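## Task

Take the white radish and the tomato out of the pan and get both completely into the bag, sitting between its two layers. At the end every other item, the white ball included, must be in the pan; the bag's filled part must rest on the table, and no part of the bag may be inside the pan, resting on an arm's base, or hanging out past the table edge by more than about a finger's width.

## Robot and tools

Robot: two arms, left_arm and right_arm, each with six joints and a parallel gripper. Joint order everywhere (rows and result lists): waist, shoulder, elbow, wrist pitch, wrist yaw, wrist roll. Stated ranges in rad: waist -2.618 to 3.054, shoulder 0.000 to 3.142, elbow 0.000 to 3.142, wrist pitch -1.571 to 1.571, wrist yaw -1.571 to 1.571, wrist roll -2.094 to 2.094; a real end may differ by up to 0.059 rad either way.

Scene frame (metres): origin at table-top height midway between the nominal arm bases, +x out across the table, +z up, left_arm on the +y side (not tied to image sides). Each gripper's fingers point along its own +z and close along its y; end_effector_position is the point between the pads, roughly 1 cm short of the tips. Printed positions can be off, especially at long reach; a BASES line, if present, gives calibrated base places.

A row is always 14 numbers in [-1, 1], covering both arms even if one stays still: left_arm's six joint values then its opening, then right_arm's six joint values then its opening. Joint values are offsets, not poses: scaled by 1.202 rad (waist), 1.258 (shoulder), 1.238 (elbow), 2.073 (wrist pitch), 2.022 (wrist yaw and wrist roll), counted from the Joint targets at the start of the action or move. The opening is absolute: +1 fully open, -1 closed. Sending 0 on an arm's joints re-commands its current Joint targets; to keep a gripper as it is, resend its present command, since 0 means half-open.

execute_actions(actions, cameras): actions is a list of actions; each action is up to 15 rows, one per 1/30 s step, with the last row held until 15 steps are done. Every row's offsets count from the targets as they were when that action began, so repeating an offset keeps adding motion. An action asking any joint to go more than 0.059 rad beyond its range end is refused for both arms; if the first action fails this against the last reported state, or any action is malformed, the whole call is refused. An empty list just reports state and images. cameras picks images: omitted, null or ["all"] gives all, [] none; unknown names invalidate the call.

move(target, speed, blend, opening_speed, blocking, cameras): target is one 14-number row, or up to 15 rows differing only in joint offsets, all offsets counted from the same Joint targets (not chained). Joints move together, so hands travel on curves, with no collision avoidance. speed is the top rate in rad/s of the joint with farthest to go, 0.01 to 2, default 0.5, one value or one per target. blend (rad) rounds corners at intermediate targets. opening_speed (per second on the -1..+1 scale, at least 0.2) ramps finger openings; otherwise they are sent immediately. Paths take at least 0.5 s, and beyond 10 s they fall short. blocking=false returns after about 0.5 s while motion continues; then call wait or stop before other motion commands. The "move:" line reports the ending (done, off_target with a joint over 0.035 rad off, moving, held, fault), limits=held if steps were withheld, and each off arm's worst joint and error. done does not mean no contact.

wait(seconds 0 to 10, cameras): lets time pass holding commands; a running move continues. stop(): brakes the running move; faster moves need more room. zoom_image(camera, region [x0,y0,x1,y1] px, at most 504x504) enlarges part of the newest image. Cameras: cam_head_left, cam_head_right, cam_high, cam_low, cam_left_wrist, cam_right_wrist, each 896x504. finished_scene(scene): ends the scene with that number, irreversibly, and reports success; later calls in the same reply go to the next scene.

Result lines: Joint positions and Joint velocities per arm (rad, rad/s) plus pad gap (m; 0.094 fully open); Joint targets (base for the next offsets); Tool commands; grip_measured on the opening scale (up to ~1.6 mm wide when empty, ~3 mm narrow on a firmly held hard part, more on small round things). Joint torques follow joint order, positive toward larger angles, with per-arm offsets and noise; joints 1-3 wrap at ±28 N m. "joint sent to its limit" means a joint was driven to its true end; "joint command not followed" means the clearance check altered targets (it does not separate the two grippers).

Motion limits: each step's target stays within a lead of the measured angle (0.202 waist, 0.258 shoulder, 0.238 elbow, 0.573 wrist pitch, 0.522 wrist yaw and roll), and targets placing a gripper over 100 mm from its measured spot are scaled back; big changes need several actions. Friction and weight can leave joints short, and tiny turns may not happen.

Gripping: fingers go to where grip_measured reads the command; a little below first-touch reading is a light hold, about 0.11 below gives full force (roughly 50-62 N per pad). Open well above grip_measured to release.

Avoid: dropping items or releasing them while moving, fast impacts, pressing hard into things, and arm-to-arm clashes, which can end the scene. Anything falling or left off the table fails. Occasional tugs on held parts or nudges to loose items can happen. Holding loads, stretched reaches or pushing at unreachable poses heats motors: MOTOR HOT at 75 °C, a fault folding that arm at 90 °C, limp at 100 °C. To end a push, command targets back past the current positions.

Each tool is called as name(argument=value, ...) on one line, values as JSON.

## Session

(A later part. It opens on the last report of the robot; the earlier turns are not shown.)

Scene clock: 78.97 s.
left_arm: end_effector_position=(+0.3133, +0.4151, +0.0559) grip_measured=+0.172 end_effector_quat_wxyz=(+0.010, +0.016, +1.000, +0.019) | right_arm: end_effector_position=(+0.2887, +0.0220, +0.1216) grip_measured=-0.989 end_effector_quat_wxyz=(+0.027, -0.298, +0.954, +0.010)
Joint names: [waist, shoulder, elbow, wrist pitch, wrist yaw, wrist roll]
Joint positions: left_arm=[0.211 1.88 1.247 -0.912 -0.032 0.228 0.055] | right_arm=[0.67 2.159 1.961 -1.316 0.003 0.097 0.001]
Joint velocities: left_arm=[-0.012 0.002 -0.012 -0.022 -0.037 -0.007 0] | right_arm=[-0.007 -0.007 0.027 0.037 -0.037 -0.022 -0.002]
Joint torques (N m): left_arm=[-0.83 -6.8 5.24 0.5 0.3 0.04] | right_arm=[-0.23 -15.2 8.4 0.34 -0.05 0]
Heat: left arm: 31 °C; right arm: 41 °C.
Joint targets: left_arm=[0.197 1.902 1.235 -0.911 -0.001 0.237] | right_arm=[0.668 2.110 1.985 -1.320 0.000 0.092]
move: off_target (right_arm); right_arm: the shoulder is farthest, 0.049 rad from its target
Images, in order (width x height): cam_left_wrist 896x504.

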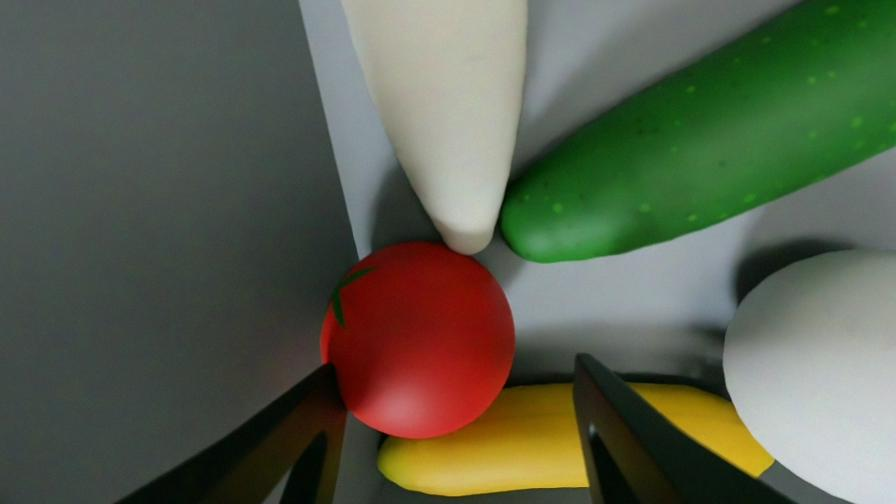

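move(target=[[0.0291, -0.0522, 0.2077, -0.1522, 0, 0, 0.5, 0, 0, 0, 0, 0, 0, -1], [-0.0183, 0.157, 0.5065, -0.2038, 0, -0.0307, 0.5, 0, 0, 0, 0, 0, 0, -1]], speed=0.5, blend=[0.05, 0], opening_speed=0.6, cameras=["cam_left_wrist", "cam_high"])

Scene clock: 81.90 s.
left_arm: end_effector_position=(+0.3785, +0.4116, +0.1318) grip_measured=+0.498 end_effector_quat_wxyz=(+0.004, +0.010, +1.000, +0.007) | right_arm: end_effector_position=(+0.2887, +0.0220, +0.1216) grip_measured=-0.989 end_effector_quat_wxyz=(+0.027, -0.298, +0.954, +0.010)
Joint names: [waist, shoulder, elbow, wrist pitch, wrist yaw, wrist roll]
Joint positions: left_arm=[0.179 2.079 1.84 -1.321 -0.012 0.184 0.07] | right_arm=[0.67 2.159 1.961 -1.316 0.003 0.097 0.001]
Joint velocities: left_arm=[-0.007 0.012 -0.012 -0.037 -0.051 -0.066 0] | right_arm=[0.002 -0.002 0.002 0.037 0.051 -0.007 0.001]
Joint torques (N m): left_arm=[-0.1 -8.95 9.09 0.28 0.11 -0.12] | right_arm=[-0.23 -15.21 8.42 0.35 -0.05 -0.01]
Heat: left arm: 31 °C; right arm: 42 °C.
Joint targets: left_arm=[0.175 2.100 1.861 -1.334 -0.001 0.175] | right_arm=[0.668 2.110 1.985 -1.320 0.000 0.092]
move: off_target (right_arm); right_arm: the shoulder is farthest, 0.049 rad from its target
Images, in order (width x height): cam_high 896x504, cam_left_wrist 896x504.

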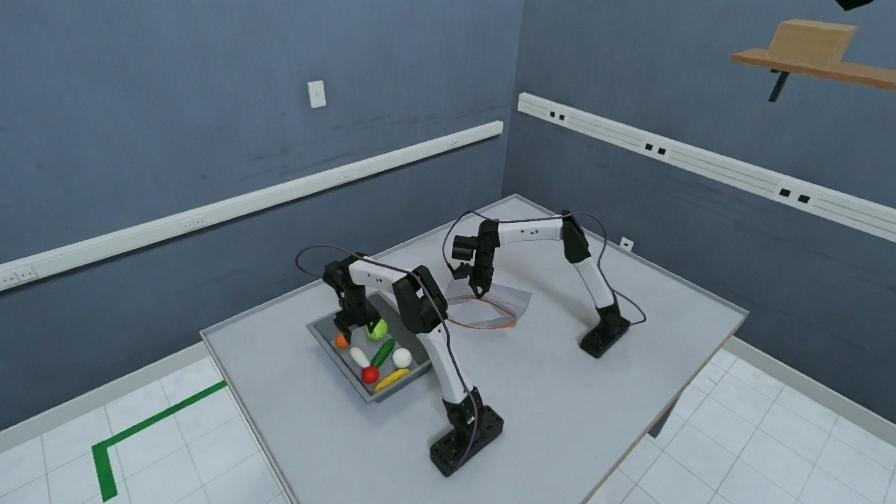

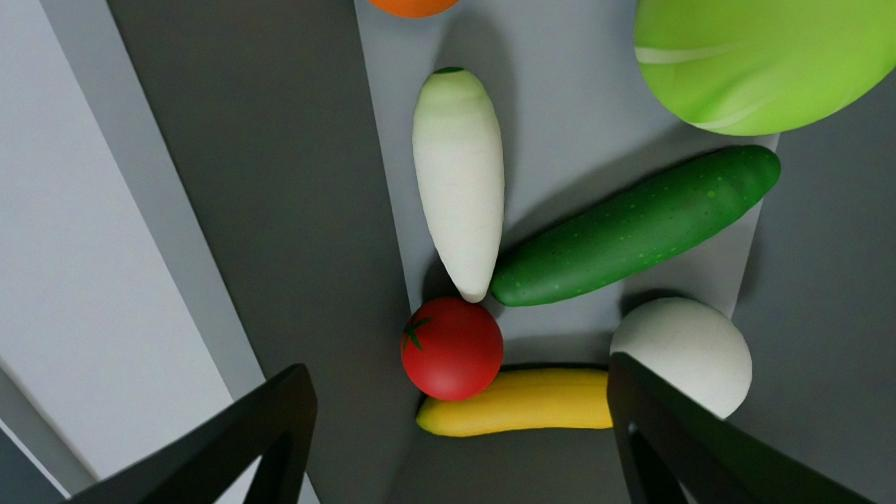

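move(target=[-0.0054, 0.0748, -0.1049, 0.1091, 0, -0.0371, 0.11, 0, 0, 0, 0, 0, 0, -1], speed=0.35, opening_speed=0.6, cameras=["cam_left_wrist"])

Scene clock: 84.93 s.
left_arm: end_effector_position=(+0.3971, +0.4128, +0.0686) grip_measured=+0.112 end_effector_quat_wxyz=(+0.008, -0.026, +1.000, +0.007) | right_arm: end_effector_position=(+0.2887, +0.0220, +0.1216) grip_measured=-0.989 end_effector_quat_wxyz=(+0.027, -0.298, +0.954, +0.010)
Joint names: [waist, shoulder, elbow, wrist pitch, wrist yaw, wrist roll]
Joint positions: left_arm=[0.175 2.177 1.741 -1.118 -0.012 0.109 0.052] | right_arm=[0.67 2.159 1.961 -1.316 0.003 0.097 0.001]
Joint velocities: left_arm=[-0.012 0.007 -0.002 -0.022 -0.125 0.007 0] | right_arm=[-0.012 0.002 -0.007 -0.022 -0.022 -0.007 -0.001]
Joint torques (N m): left_arm=[-0.31 -9.92 6 0.55 0.11 -0.14] | right_arm=[-0.24 -15.19 8.39 0.34 -0.05 0]
Heat: left arm: 32 °C; right arm: 43 °C.
Joint targets: left_arm=[0.169 2.194 1.732 -1.107 -0.001 0.100] | right_arm=[0.668 2.110 1.985 -1.320 0.000 0.092]
move: off_target (right_arm); right_arm: the shoulder is farthest, 0.049 rad from its target
Images, in order (width x height): cam_left_wrist 896x504.

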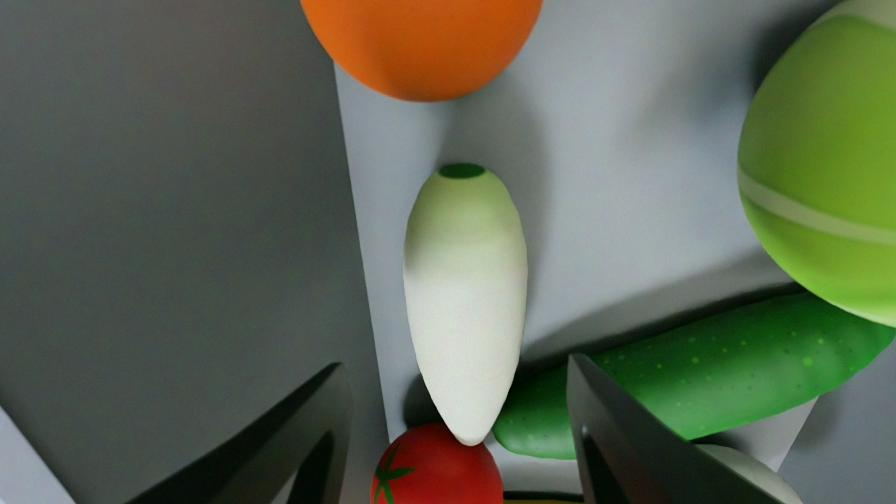

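move(target=[0.0012, 0.0339, -0.0851, 0.0705, 0, 0.001, 0.11, 0, 0, 0, 0, 0, 0, -1], speed=0.2, cameras=["cam_left_wrist"])

Scene clock: 86.90 s.
left_arm: end_effector_position=(+0.3966, +0.4128, +0.0277) grip_measured=+0.112 end_effector_quat_wxyz=(+0.009, -0.026, +1.000, +0.007) | right_arm: end_effector_position=(+0.2887, +0.0220, +0.1216) grip_measured=-0.989 end_effector_quat_wxyz=(+0.027, -0.298, +0.954, +0.010)
Joint names: [waist, shoulder, elbow, wrist pitch, wrist yaw, wrist roll]
Joint positions: left_arm=[0.175 2.216 1.637 -0.972 -0.012 0.109 0.052] | right_arm=[0.67 2.159 1.961 -1.316 0.003 0.097 0.001]
Joint velocities: left_arm=[0.012 0.002 -0.017 -0.095 0.037 -0.022 0] | right_arm=[0.002 -0.012 -0.017 -0.066 0.095 -0.007 -0.001]
Joint torques (N m): left_arm=[-0.23 -9.72 5.68 0.58 0.12 -0.1] | right_arm=[-0.23 -15.19 8.4 0.34 -0.05 0]
Heat: left arm: 32 °C; right arm: 43 °C.
Joint targets: left_arm=[0.170 2.236 1.627 -0.961 -0.001 0.102] | right_arm=[0.668 2.110 1.985 -1.320 0.000 0.092]
move: off_target (right_arm); right_arm: the shoulder is farthest, 0.049 rad from its target
Images, in order (width x height): cam_left_wrist 896x504.

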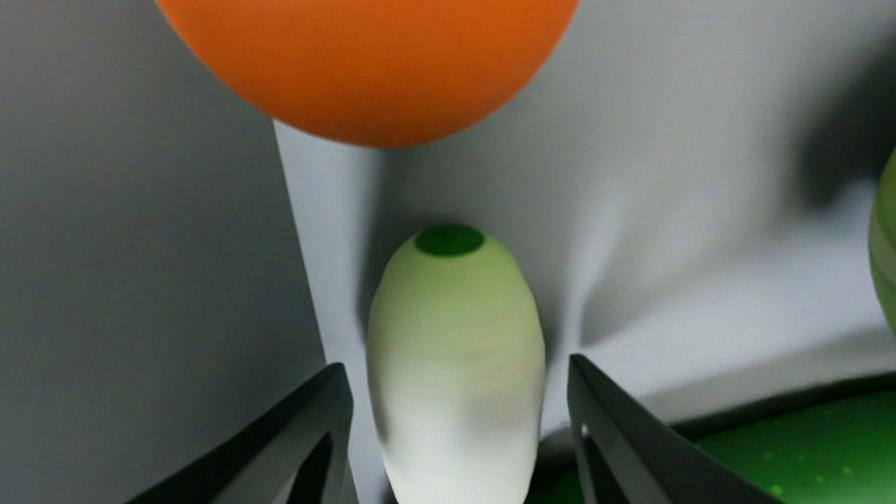

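move(target=[0, 0, 0, 0, 0, 0, -0.5, 0, 0, 0, 0, 0, 0, -1], opening_speed=0.5, cameras=["cam_left_wrist"])

Scene clock: 88.63 s.
left_arm: end_effector_position=(+0.3969, +0.4127, +0.0277) grip_measured=-0.362 end_effector_quat_wxyz=(+0.009, -0.026, +1.000, +0.007) | right_arm: end_effector_position=(+0.2887, +0.0220, +0.1216) grip_measured=-0.989 end_effector_quat_wxyz=(+0.027, -0.298, +0.954, +0.010)
Joint names: [waist, shoulder, elbow, wrist pitch, wrist yaw, wrist roll]
Joint positions: left_arm=[0.175 2.216 1.637 -0.971 -0.011 0.109 0.03] | right_arm=[0.67 2.159 1.961 -1.316 0.003 0.097 0.001]
Joint velocities: left_arm=[0.012 -0.007 -0.012 -0.095 0.007 -0.051 -0.001] | right_arm=[0.017 0.002 -0.002 -0.051 -0.022 0.125 0]
Joint torques (N m): left_arm=[-0.18 -9.74 5.67 0.56 0.12 -0.11] | right_arm=[-0.21 -15.17 8.4 0.35 -0.05 0]
Heat: left arm: 32 °C; right arm: 44 °C.
Joint targets: left_arm=[0.170 2.236 1.627 -0.961 0.000 0.102] | right_arm=[0.668 2.110 1.985 -1.320 0.000 0.092]
move: off_target (right_arm); right_arm: the shoulder is farthest, 0.049 rad from its target
Images, in order (width x height): cam_left_wrist 896x504.

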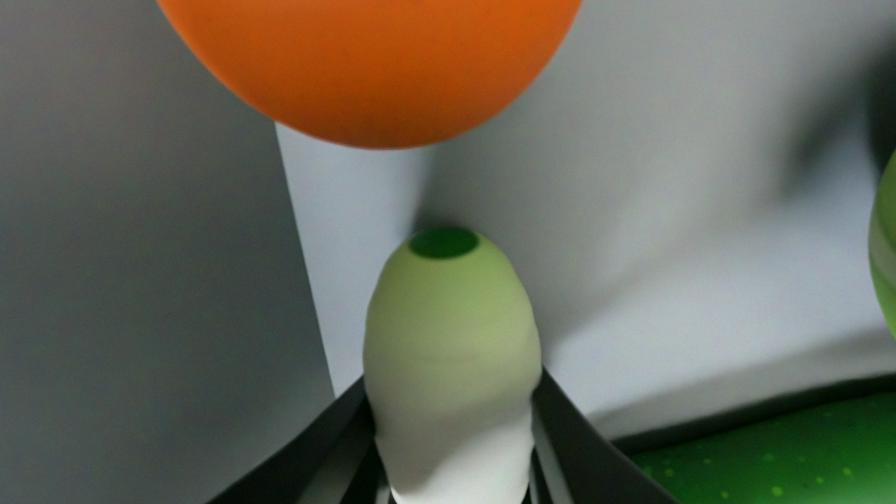

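move(target=[[0, -0.049, 0.1071, -0.0941, 0, 0, -0.5, 0, 0, 0, 0, 0, 0, -1], [0, -0.4107, -0.1455, 0.0162, 0, 0, -0.5, 0, 0, 0, 0, 0, 0, -1]], speed=[0.2, 0.5], blend=[0.03, 0], cameras=["cam_left_wrist", "cam_head_left"])

Scene clock: 91.87 s.
left_arm: end_effector_position=(+0.3767, +0.4095, +0.1667) grip_measured=-0.366 end_effector_quat_wxyz=(+0.174, -0.026, +0.984, +0.029) | right_arm: end_effector_position=(+0.2887, +0.0220, +0.1216) grip_measured=-0.989 end_effector_quat_wxyz=(+0.027, -0.298, +0.954, +0.010)
Joint names: [waist, shoulder, elbow, wrist pitch, wrist yaw, wrist roll]
Joint positions: left_arm=[0.175 1.737 1.458 -0.937 -0.011 0.109 0.03] | right_arm=[0.67 2.159 1.961 -1.316 0.003 0.097 0.001]
Joint velocities: left_arm=[0.002 0.002 -0.002 -0.051 0.037 -0.022 0] | right_arm=[-0.007 -0.002 -0.002 -0.022 0.022 0.022 -0.001]
Joint torques (N m): left_arm=[-0.18 -9.57 6.5 1.3 0.11 -0.12] | right_arm=[-0.23 -15.2 8.42 0.34 -0.05 0]
Heat: left arm: 32 °C; right arm: 44 °C.
Joint targets: left_arm=[0.170 1.720 1.446 -0.928 0.000 0.102] | right_arm=[0.668 2.110 1.985 -1.320 0.000 0.092]
move: off_target (right_arm); right_arm: the shoulder is farthest, 0.049 rad from its target
Images, in order (width x height): cam_head_left 896x504, cam_left_wrist 896x504.

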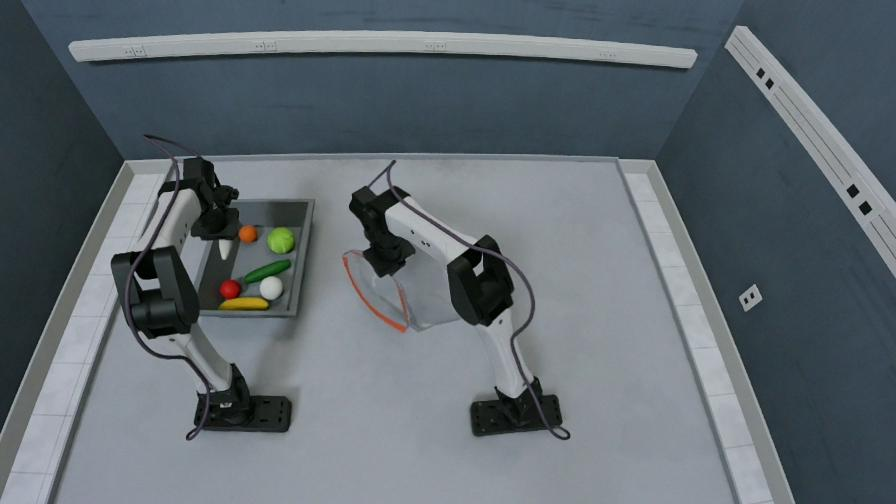

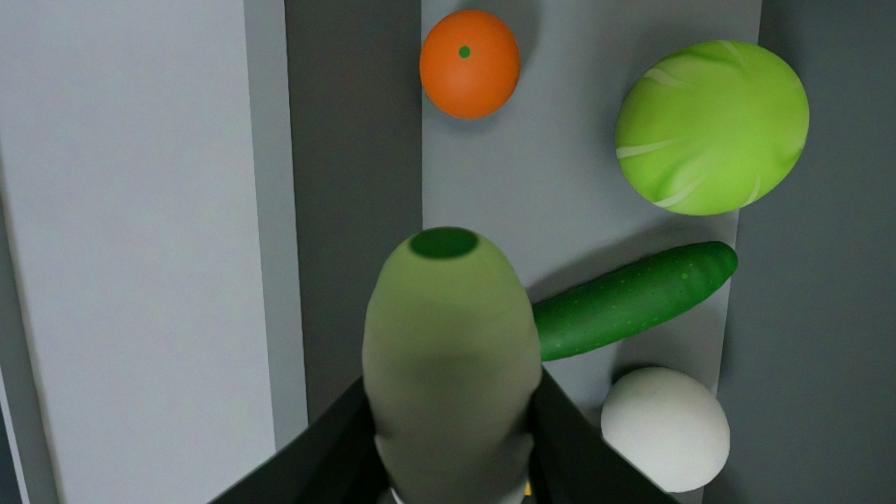

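zoom_image(camera="cam_head_left", region=[300, 200, 500, 350])

execute_actions(actions=[], cameras=["cam_low", "cam_high", "cam_right_wrist", "cam_head_right"])

Scaled by 2.520 from the camera's 896x504 image, which has a finer 1280x720 frame.

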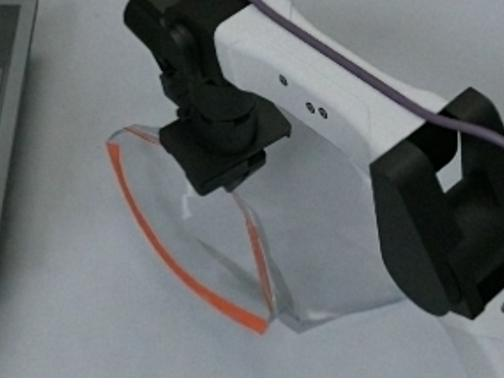

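Scene clock: 92.23 s.
left_arm: end_effector_position=(+0.3768, +0.4095, +0.1667) grip_measured=-0.366 end_effector_quat_wxyz=(+0.174, -0.026, +0.984, +0.029) | right_arm: end_effector_position=(+0.2887, +0.0220, +0.1216) grip_measured=-0.989 end_effector_quat_wxyz=(+0.027, -0.298, +0.954, +0.010)
Joint names: [waist, shoulder, elbow, wrist pitch, wrist yaw, wrist roll]
Joint positions: left_arm=[0.175 1.737 1.458 -0.937 -0.011 0.109 0.03] | right_arm=[0.67 2.159 1.961 -1.316 0.003 0.097 0.001]
Joint velocities: left_arm=[-0.012 -0.012 -0.012 -0.051 -0.022 -0.051 -0.001] | right_arm=[-0.022 0.002 -0.007 0.051 -0.037 -0.022 0]
Joint torques (N m): left_arm=[-0.18 -9.61 6.52 1.32 0.11 -0.1] | right_arm=[-0.24 -15.17 8.4 0.34 -0.05 0]
Heat: left arm: 32 °C; right arm: 45 °C.
Joint targets: left_arm=[0.170 1.720 1.446 -0.928 0.000 0.102] | right_arm=[0.668 2.110 1.985 -1.320 0.000 0.092]
Tool commands: left_gripper/opening=-0.5 right_gripper/opening=-1.0
Images, in order (width x height): cam_head_right 896x504, cam_high 896x504, cam_low 896x504, cam_right_wrist 896x504.

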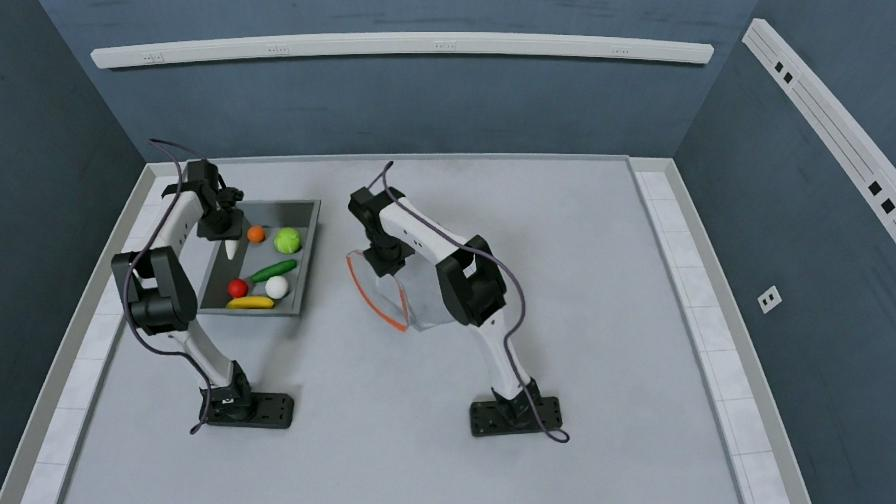

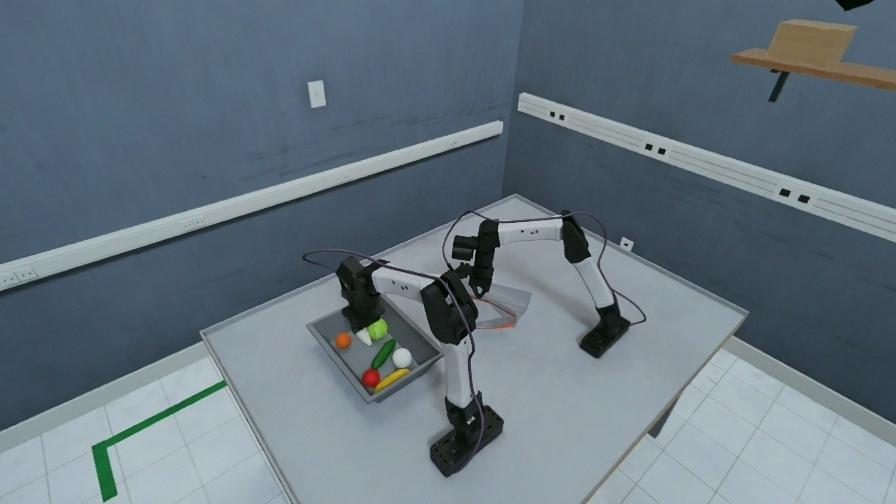

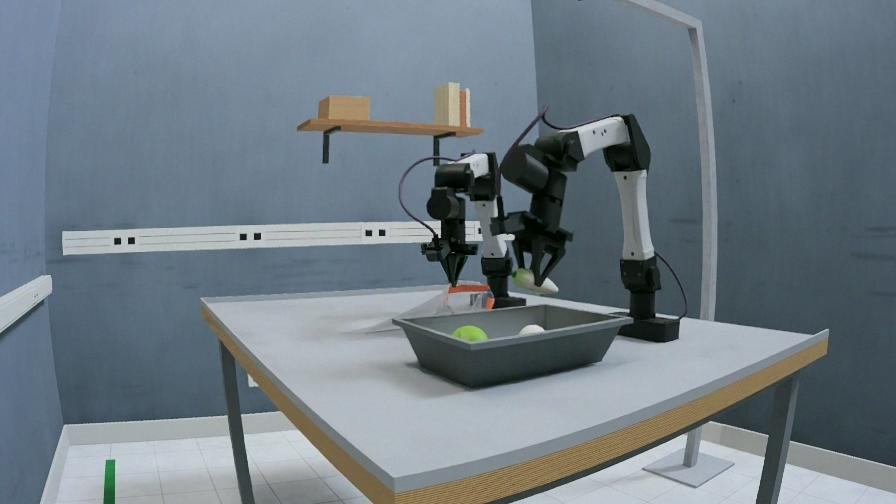

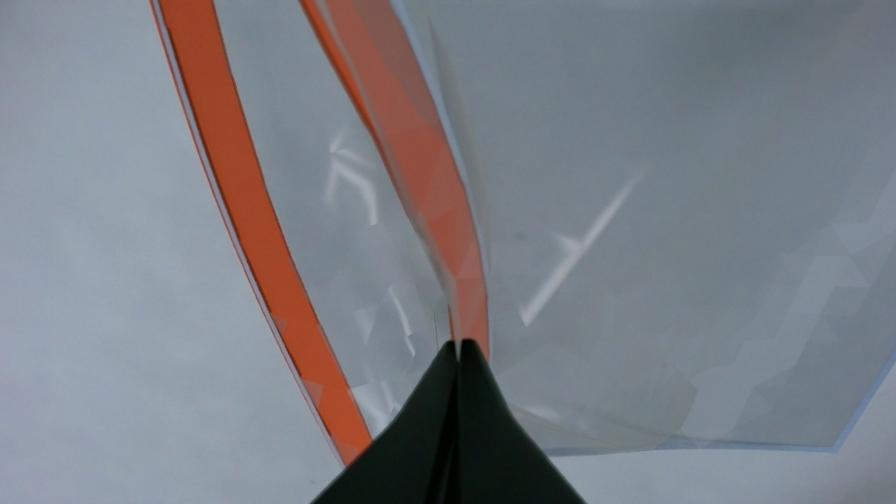

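move(target=[[-0.8661, -0.4727, -0.5981, 0.3607, 0, 0.7265, -0.5, 0, 0, 0, 0, 0, 0, -1], [-0.8661, -0.3953, -0.7567, 0.5024, 0, 0.7265, -0.5, 0, 0, 0, 0, 0, 0, -1]], speed=[0.8, 0.3], blend=[0.05, 0], cameras=["cam_left_wrist", "cam_head_left", "cam_high", "cam_low"])

Scene clock: 98.13 s.
left_arm: end_effector_position=(+0.2102, +0.0675, +0.1469) grip_measured=-0.366 end_effector_quat_wxyz=(+0.444, +0.828, +0.303, +0.160) | right_arm: end_effector_position=(+0.2887, +0.0220, +0.1216) grip_measured=-0.989 end_effector_quat_wxyz=(+0.027, -0.298, +0.954, +0.010)
Joint names: [waist, shoulder, elbow, wrist pitch, wrist yaw, wrist roll]
Joint positions: left_arm=[-0.865 1.214 0.52 0.106 -0.006 1.562 0.03] | right_arm=[0.67 2.159 1.961 -1.316 0.003 0.097 0.001]
Joint velocities: left_arm=[-0.007 -0.012 0.007 -0.007 0.022 -0.095 -0.001] | right_arm=[-0.022 0.007 -0.002 -0.022 0.007 0.095 -0.001]
Joint torques (N m): left_arm=[-0.27 -3.02 6.89 2.26 0.09 -0.01] | right_arm=[-0.25 -15.19 8.39 0.34 -0.05 0]
Heat: left arm: 32 °C; right arm: 46 °C.
Joint targets: left_arm=[-0.871 1.223 0.509 0.114 0.000 1.571] | right_arm=[0.668 2.110 1.985 -1.320 0.000 0.092]
move: off_target (right_arm); right_arm: the shoulder is farthest, 0.049 rad from its target
Images, in order (width x height): cam_head_left 896x504, cam_high 896x504, cam_low 896x504, cam_left_wrist 896x504.

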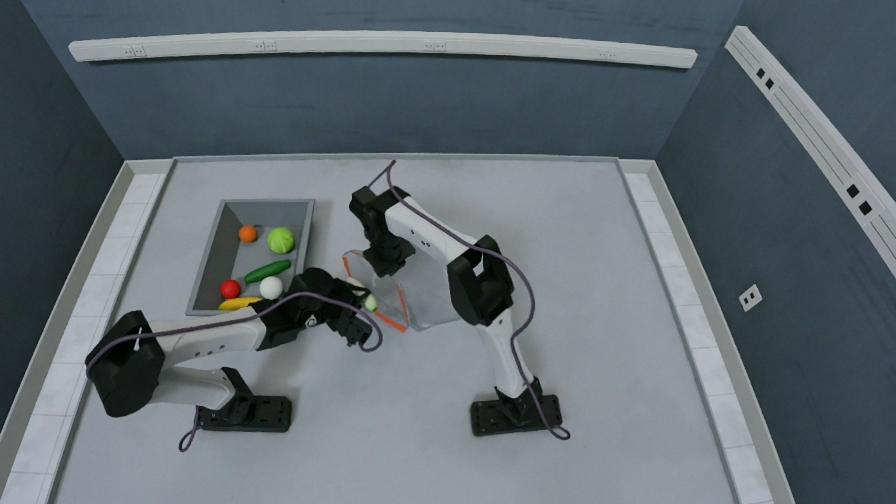

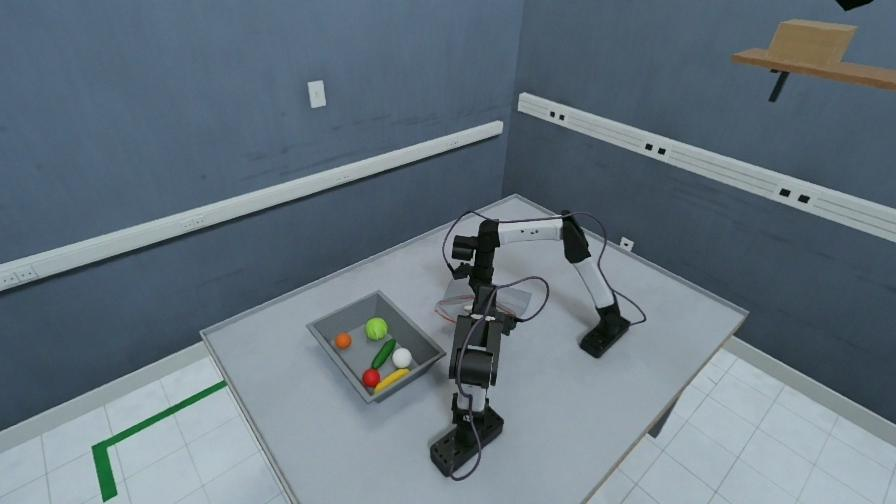

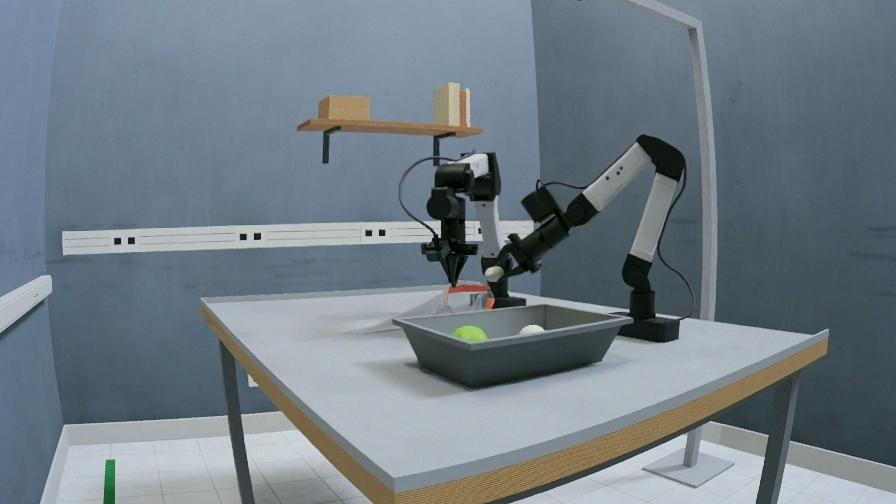

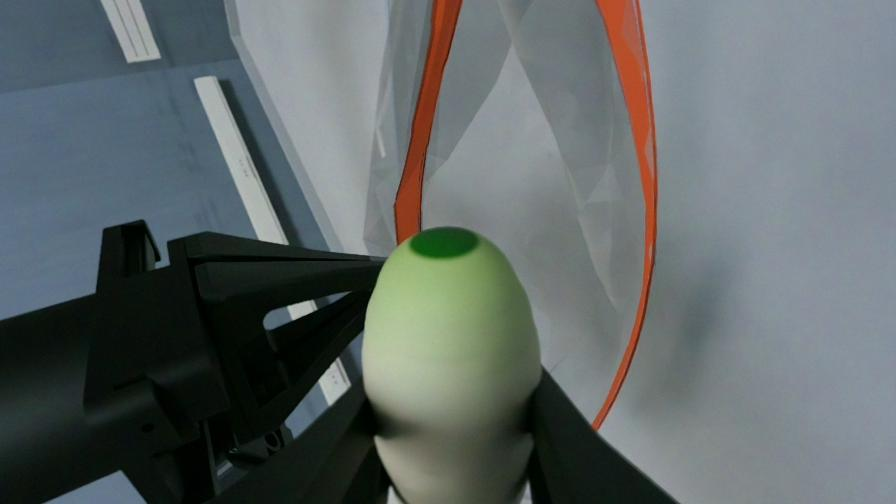

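move(target=[0.0591, 0.288, 0.0066, 0.1708, 0, 0, -0.5, 0, 0, 0, 0, 0, 0, -1], speed=0.4, cameras=["cam_left_wrist", "cam_right_wrist", "cam_low"])

Scene clock: 102.10 s.
left_arm: end_effector_position=(+0.2526, +0.0533, +0.0894) grip_measured=-0.366 end_effector_quat_wxyz=(+0.436, +0.820, +0.328, +0.172) | right_arm: end_effector_position=(+0.2887, +0.0220, +0.1216) grip_measured=-0.989 end_effector_quat_wxyz=(+0.027, -0.298, +0.954, +0.010)
Joint names: [waist, shoulder, elbow, wrist pitch, wrist yaw, wrist roll]
Joint positions: left_arm=[-0.806 1.574 0.52 0.46 -0.006 1.562 0.03] | right_arm=[0.67 2.159 1.961 -1.316 0.003 0.097 0.001]
Joint velocities: left_arm=[0.002 -0.007 -0.012 -0.037 0.066 -0.037 0] | right_arm=[0.007 0.012 0.002 0.037 -0.007 -0.066 -0.001]
Joint torques (N m): left_arm=[0.7 -4.86 6.28 2.24 0.09 -0.01] | right_arm=[-0.24 -15.19 8.42 0.34 -0.05 0]
Heat: left arm: 32 °C; right arm: 47 °C.
Joint targets: left_arm=[-0.800 1.585 0.518 0.468 0.000 1.571] | right_arm=[0.668 2.110 1.985 -1.320 0.000 0.092]
move: off_target (right_arm); right_arm: the shoulder is farthest, 0.049 rad from its target
Images, in order (width x height): cam_low 896x504, cam_left_wrist 896x504, cam_right_wrist 896x504.

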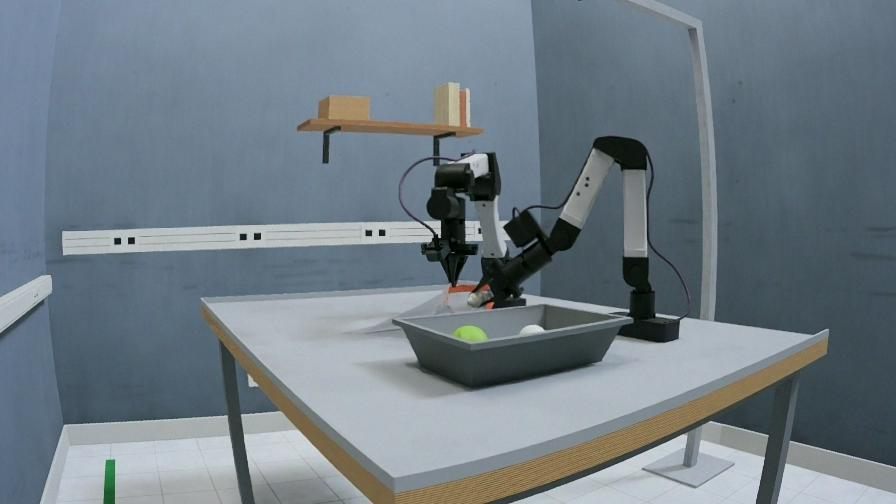

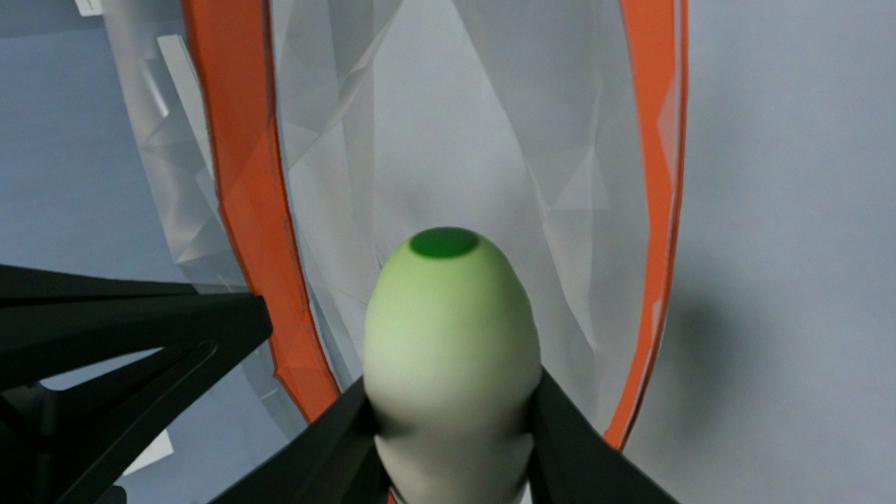

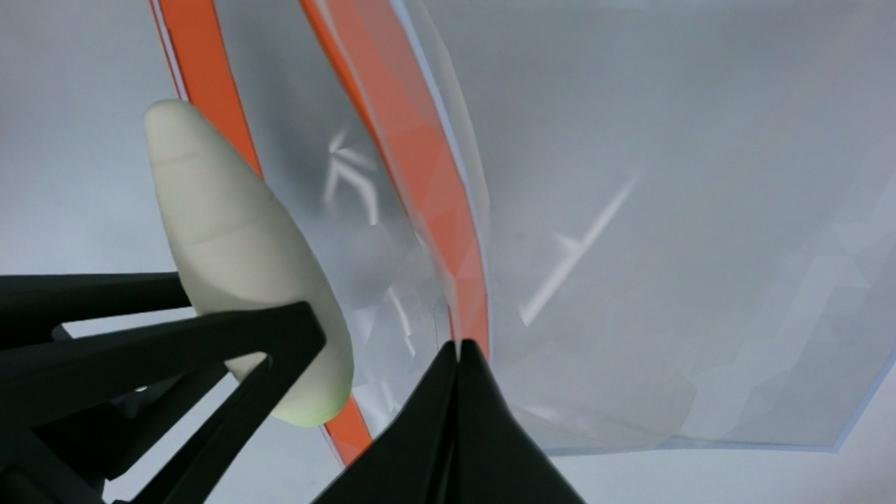

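move(target=[0, 0.3145, 0.2102, 0.0649, 0, 0, -0.5, 0, 0, 0, 0, 0, 0, -1], speed=0.3, cameras=["cam_left_wrist", "cam_right_wrist", "cam_low"])

Scene clock: 104.20 s.
left_arm: end_effector_position=(+0.2848, +0.0187, +0.0558) grip_measured=-0.366 end_effector_quat_wxyz=(+0.426, +0.825, +0.330, +0.168) | right_arm: end_effector_position=(+0.2887, +0.0220, +0.1216) grip_measured=-0.989 end_effector_quat_wxyz=(+0.027, -0.298, +0.954, +0.010)
Joint names: [waist, shoulder, elbow, wrist pitch, wrist yaw, wrist roll]
Joint positions: left_arm=[-0.806 1.852 0.685 0.548 -0.006 1.562 0.03] | right_arm=[0.67 2.159 1.961 -1.316 0.003 0.097 0.001]
Joint velocities: left_arm=[0.017 -0.007 -0.012 -0.081 0.037 -0.066 0] | right_arm=[0.007 -0.012 -0.032 -0.022 0.051 0.037 0]
Joint torques (N m): left_arm=[0.21 -7.98 5.71 2.13 0.04 -0.09] | right_arm=[-0.21 -15.19 8.42 0.34 -0.05 -0.01]
Heat: left arm: 32 °C; right arm: 47 °C.
Joint targets: left_arm=[-0.806 1.848 0.683 0.548 -0.006 1.562] | right_arm=[0.668 2.110 1.985 -1.320 0.000 0.092]
move: held (left_arm; a check stopped the path), off_target (right_arm); limits=held; left_arm: the shoulder is farthest, 0.129 rad from its target; right_arm: the shoulder is farthest, 0.049 rad from its target
joint command not followed: on one or more control steps a check withheld the commanded joint targets of the left arm, and it was not sent them on those steps.
cause: the commanded joint targets, or the way to them, would bring a part of the robot too close to another arm (this arm's wrist (the part past the wrist pitch) and the right arm's gripper housing).
Images, in order (width x height): cam_low 896x504, cam_left_wrist 896x504, cam_right_wrist 896x504.

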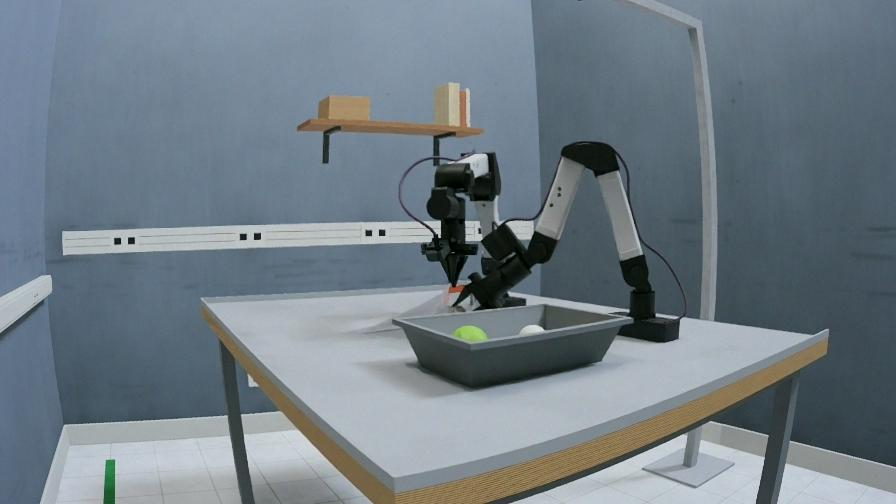

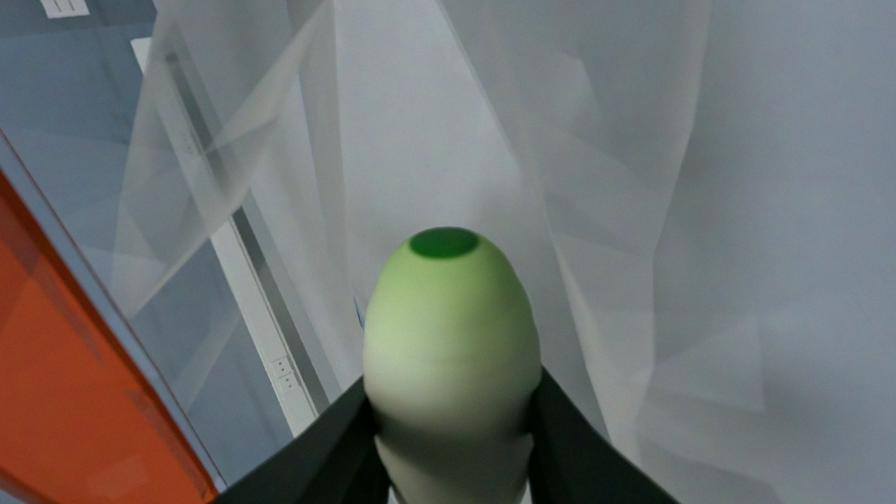

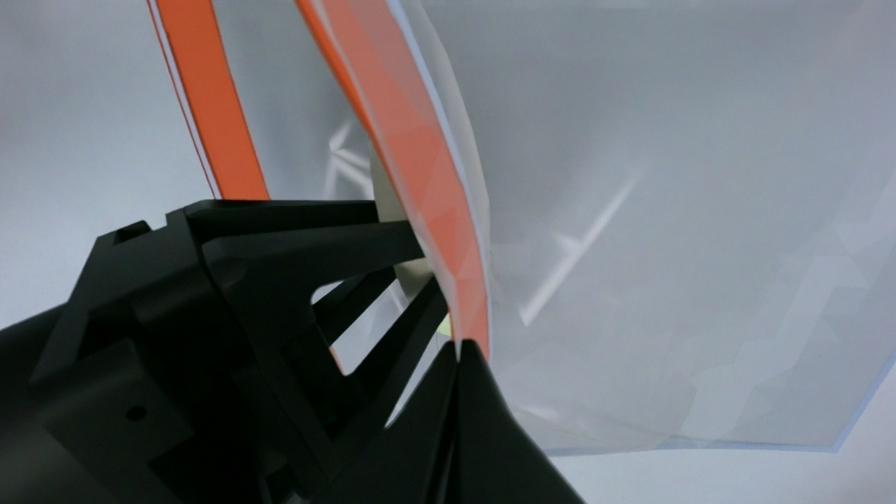

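move(target=[0, 0, 0, 0, 0, 0, -0.5, 0, 0.0096, 0.0957, -0.0513, 0, 0, -1], speed=0.15, cameras=["cam_left_wrist", "cam_right_wrist"])

Scene clock: 106.63 s.
left_arm: end_effector_position=(+0.2848, +0.0187, +0.0558) grip_measured=-0.366 end_effector_quat_wxyz=(+0.426, +0.825, +0.330, +0.168) | right_arm: end_effector_position=(+0.2884, +0.0217, +0.1507) grip_measured=-0.989 end_effector_quat_wxyz=(+0.032, -0.298, +0.954, +0.012)
Joint names: [waist, shoulder, elbow, wrist pitch, wrist yaw, wrist roll]
Joint positions: left_arm=[-0.806 1.852 0.685 0.548 -0.006 1.562 0.03] | right_arm=[0.67 2.159 2.077 -1.421 0.003 0.097 0.001]
Joint velocities: left_arm=[0.012 -0.002 -0.012 0.022 0.037 -0.007 0] | right_arm=[-0.002 0.002 0.002 -0.037 -0.037 0.007 -0.001]
Joint torques (N m): left_arm=[0.24 -7.94 5.74 2.13 0.04 -0.09] | right_arm=[-0.23 -14.08 8.59 0.36 -0.05 0]
Heat: left arm: 32 °C; right arm: 47 °C.
Joint targets: left_arm=[-0.806 1.848 0.683 0.548 -0.006 1.562] | right_arm=[0.668 2.122 2.104 -1.426 0.000 0.092]
move: off_target (right_arm); right_arm: the shoulder is farthest, 0.036 rad from its target
Images, in order (width x height): cam_left_wrist 896x504, cam_right_wrist 896x504.

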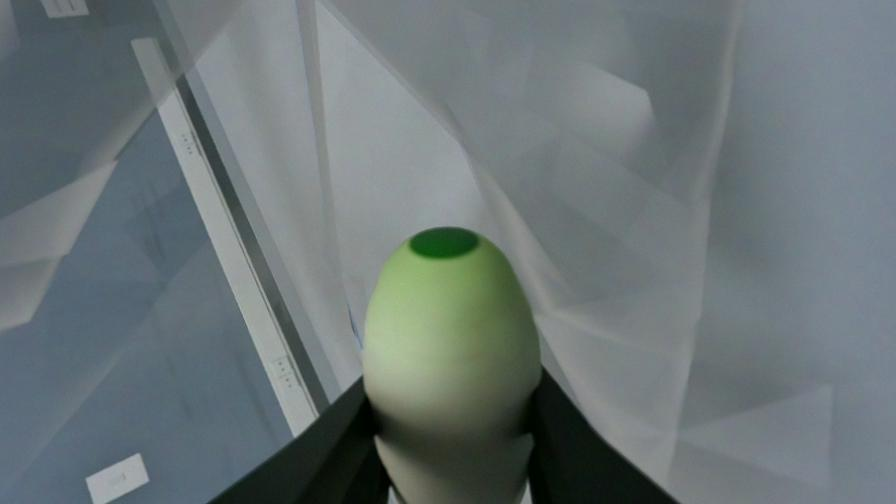

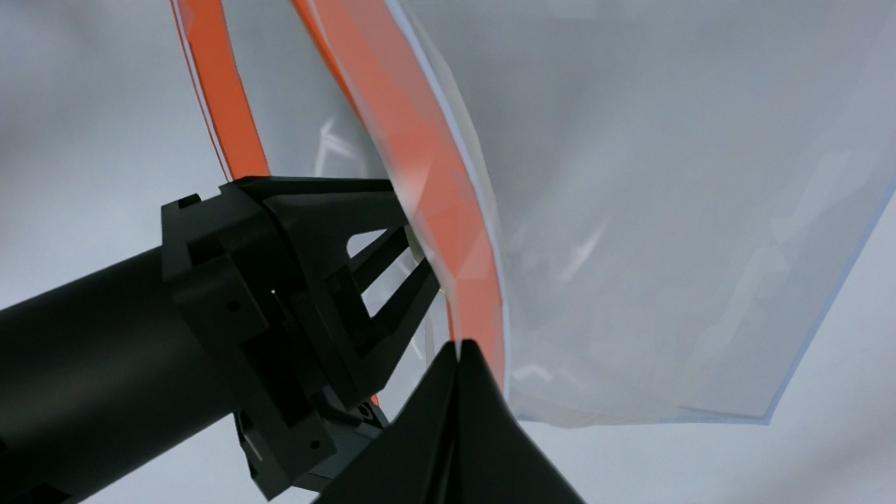

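move(target=[[0.005, 0.2479, -0.1206, 0.3754, 0.003, 0.0045, -0.5, 0, 0, 0, 0, 0, 0, -1], [0.005, 0.3285, 0.020, 0.3645, 0.003, 0.0045, -0.5, 0, 0, 0, 0, 0, 0, -1]], speed=[0.35, 0.15], blend=[0.03, 0], cameras=["cam_left_wrist", "cam_right_wrist", "cam_low"])

Scene clock: 111.00 s.
left_arm: end_effector_position=(+0.3146, -0.0133, +0.0517) grip_measured=-0.366 end_effector_quat_wxyz=(+0.575, +0.730, +0.292, +0.226) | right_arm: end_effector_position=(+0.2882, +0.0215, +0.1507) grip_measured=-0.989 end_effector_quat_wxyz=(+0.031, -0.298, +0.954, +0.012)
Joint names: [waist, shoulder, elbow, wrist pitch, wrist yaw, wrist roll]
Joint positions: left_arm=[-0.806 2.242 0.694 1.309 -0.006 1.563 0.03] | right_arm=[0.67 2.159 2.077 -1.422 0.003 0.097 0.001]
Joint velocities: left_arm=[0.002 -0.032 0.007 -0.037 -0.022 0.007 0] | right_arm=[-0.007 0.007 0.007 0.007 0.007 0.022 0]
Joint torques (N m): left_arm=[0.69 -7.54 5.19 2.35 0.08 -0.02] | right_arm=[-0.23 -14.08 8.59 0.36 -0.05 0]
Heat: left arm: 32 °C; right arm: 48 °C.
Joint targets: left_arm=[-0.800 2.261 0.708 1.303 0.000 1.571] | right_arm=[0.668 2.122 2.104 -1.426 0.000 0.092]
move: off_target (right_arm); right_arm: the shoulder is farthest, 0.037 rad from its target
Images, in order (width x height): cam_low 896x504, cam_left_wrist 896x504, cam_right_wrist 896x504.

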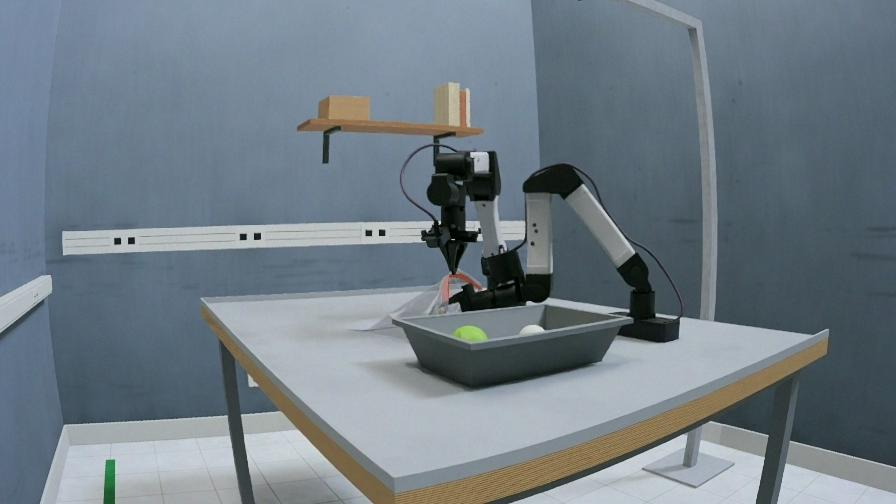

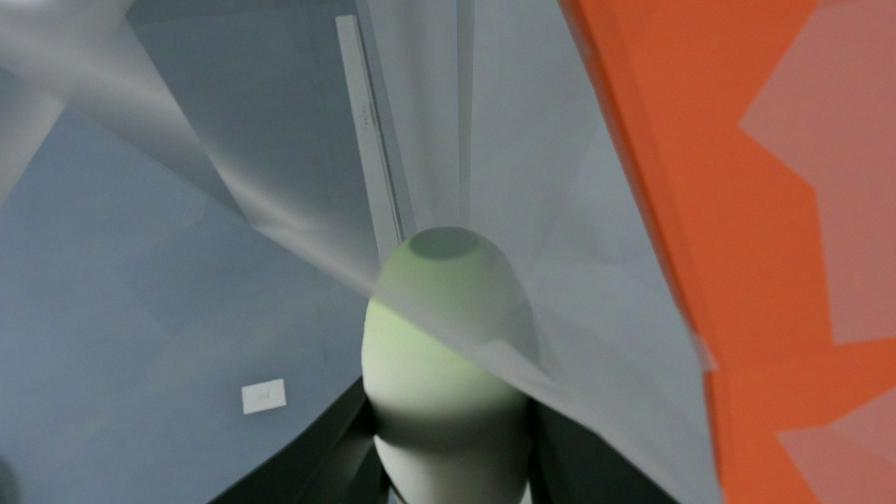

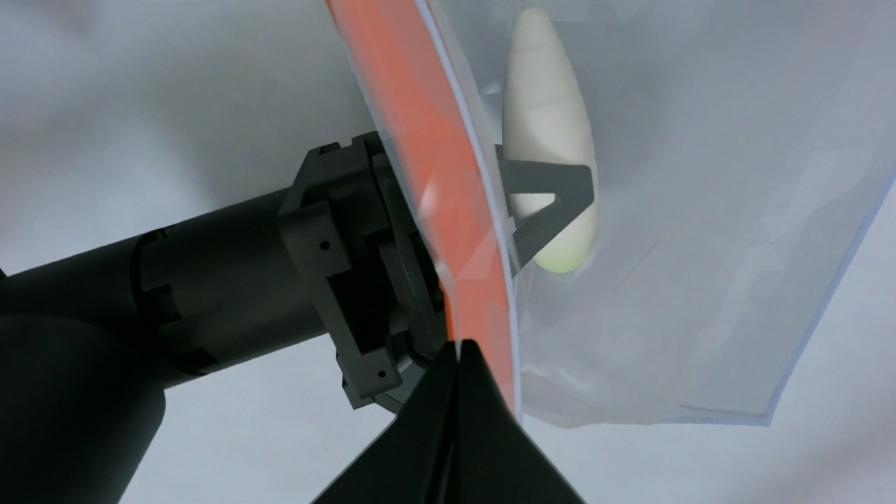

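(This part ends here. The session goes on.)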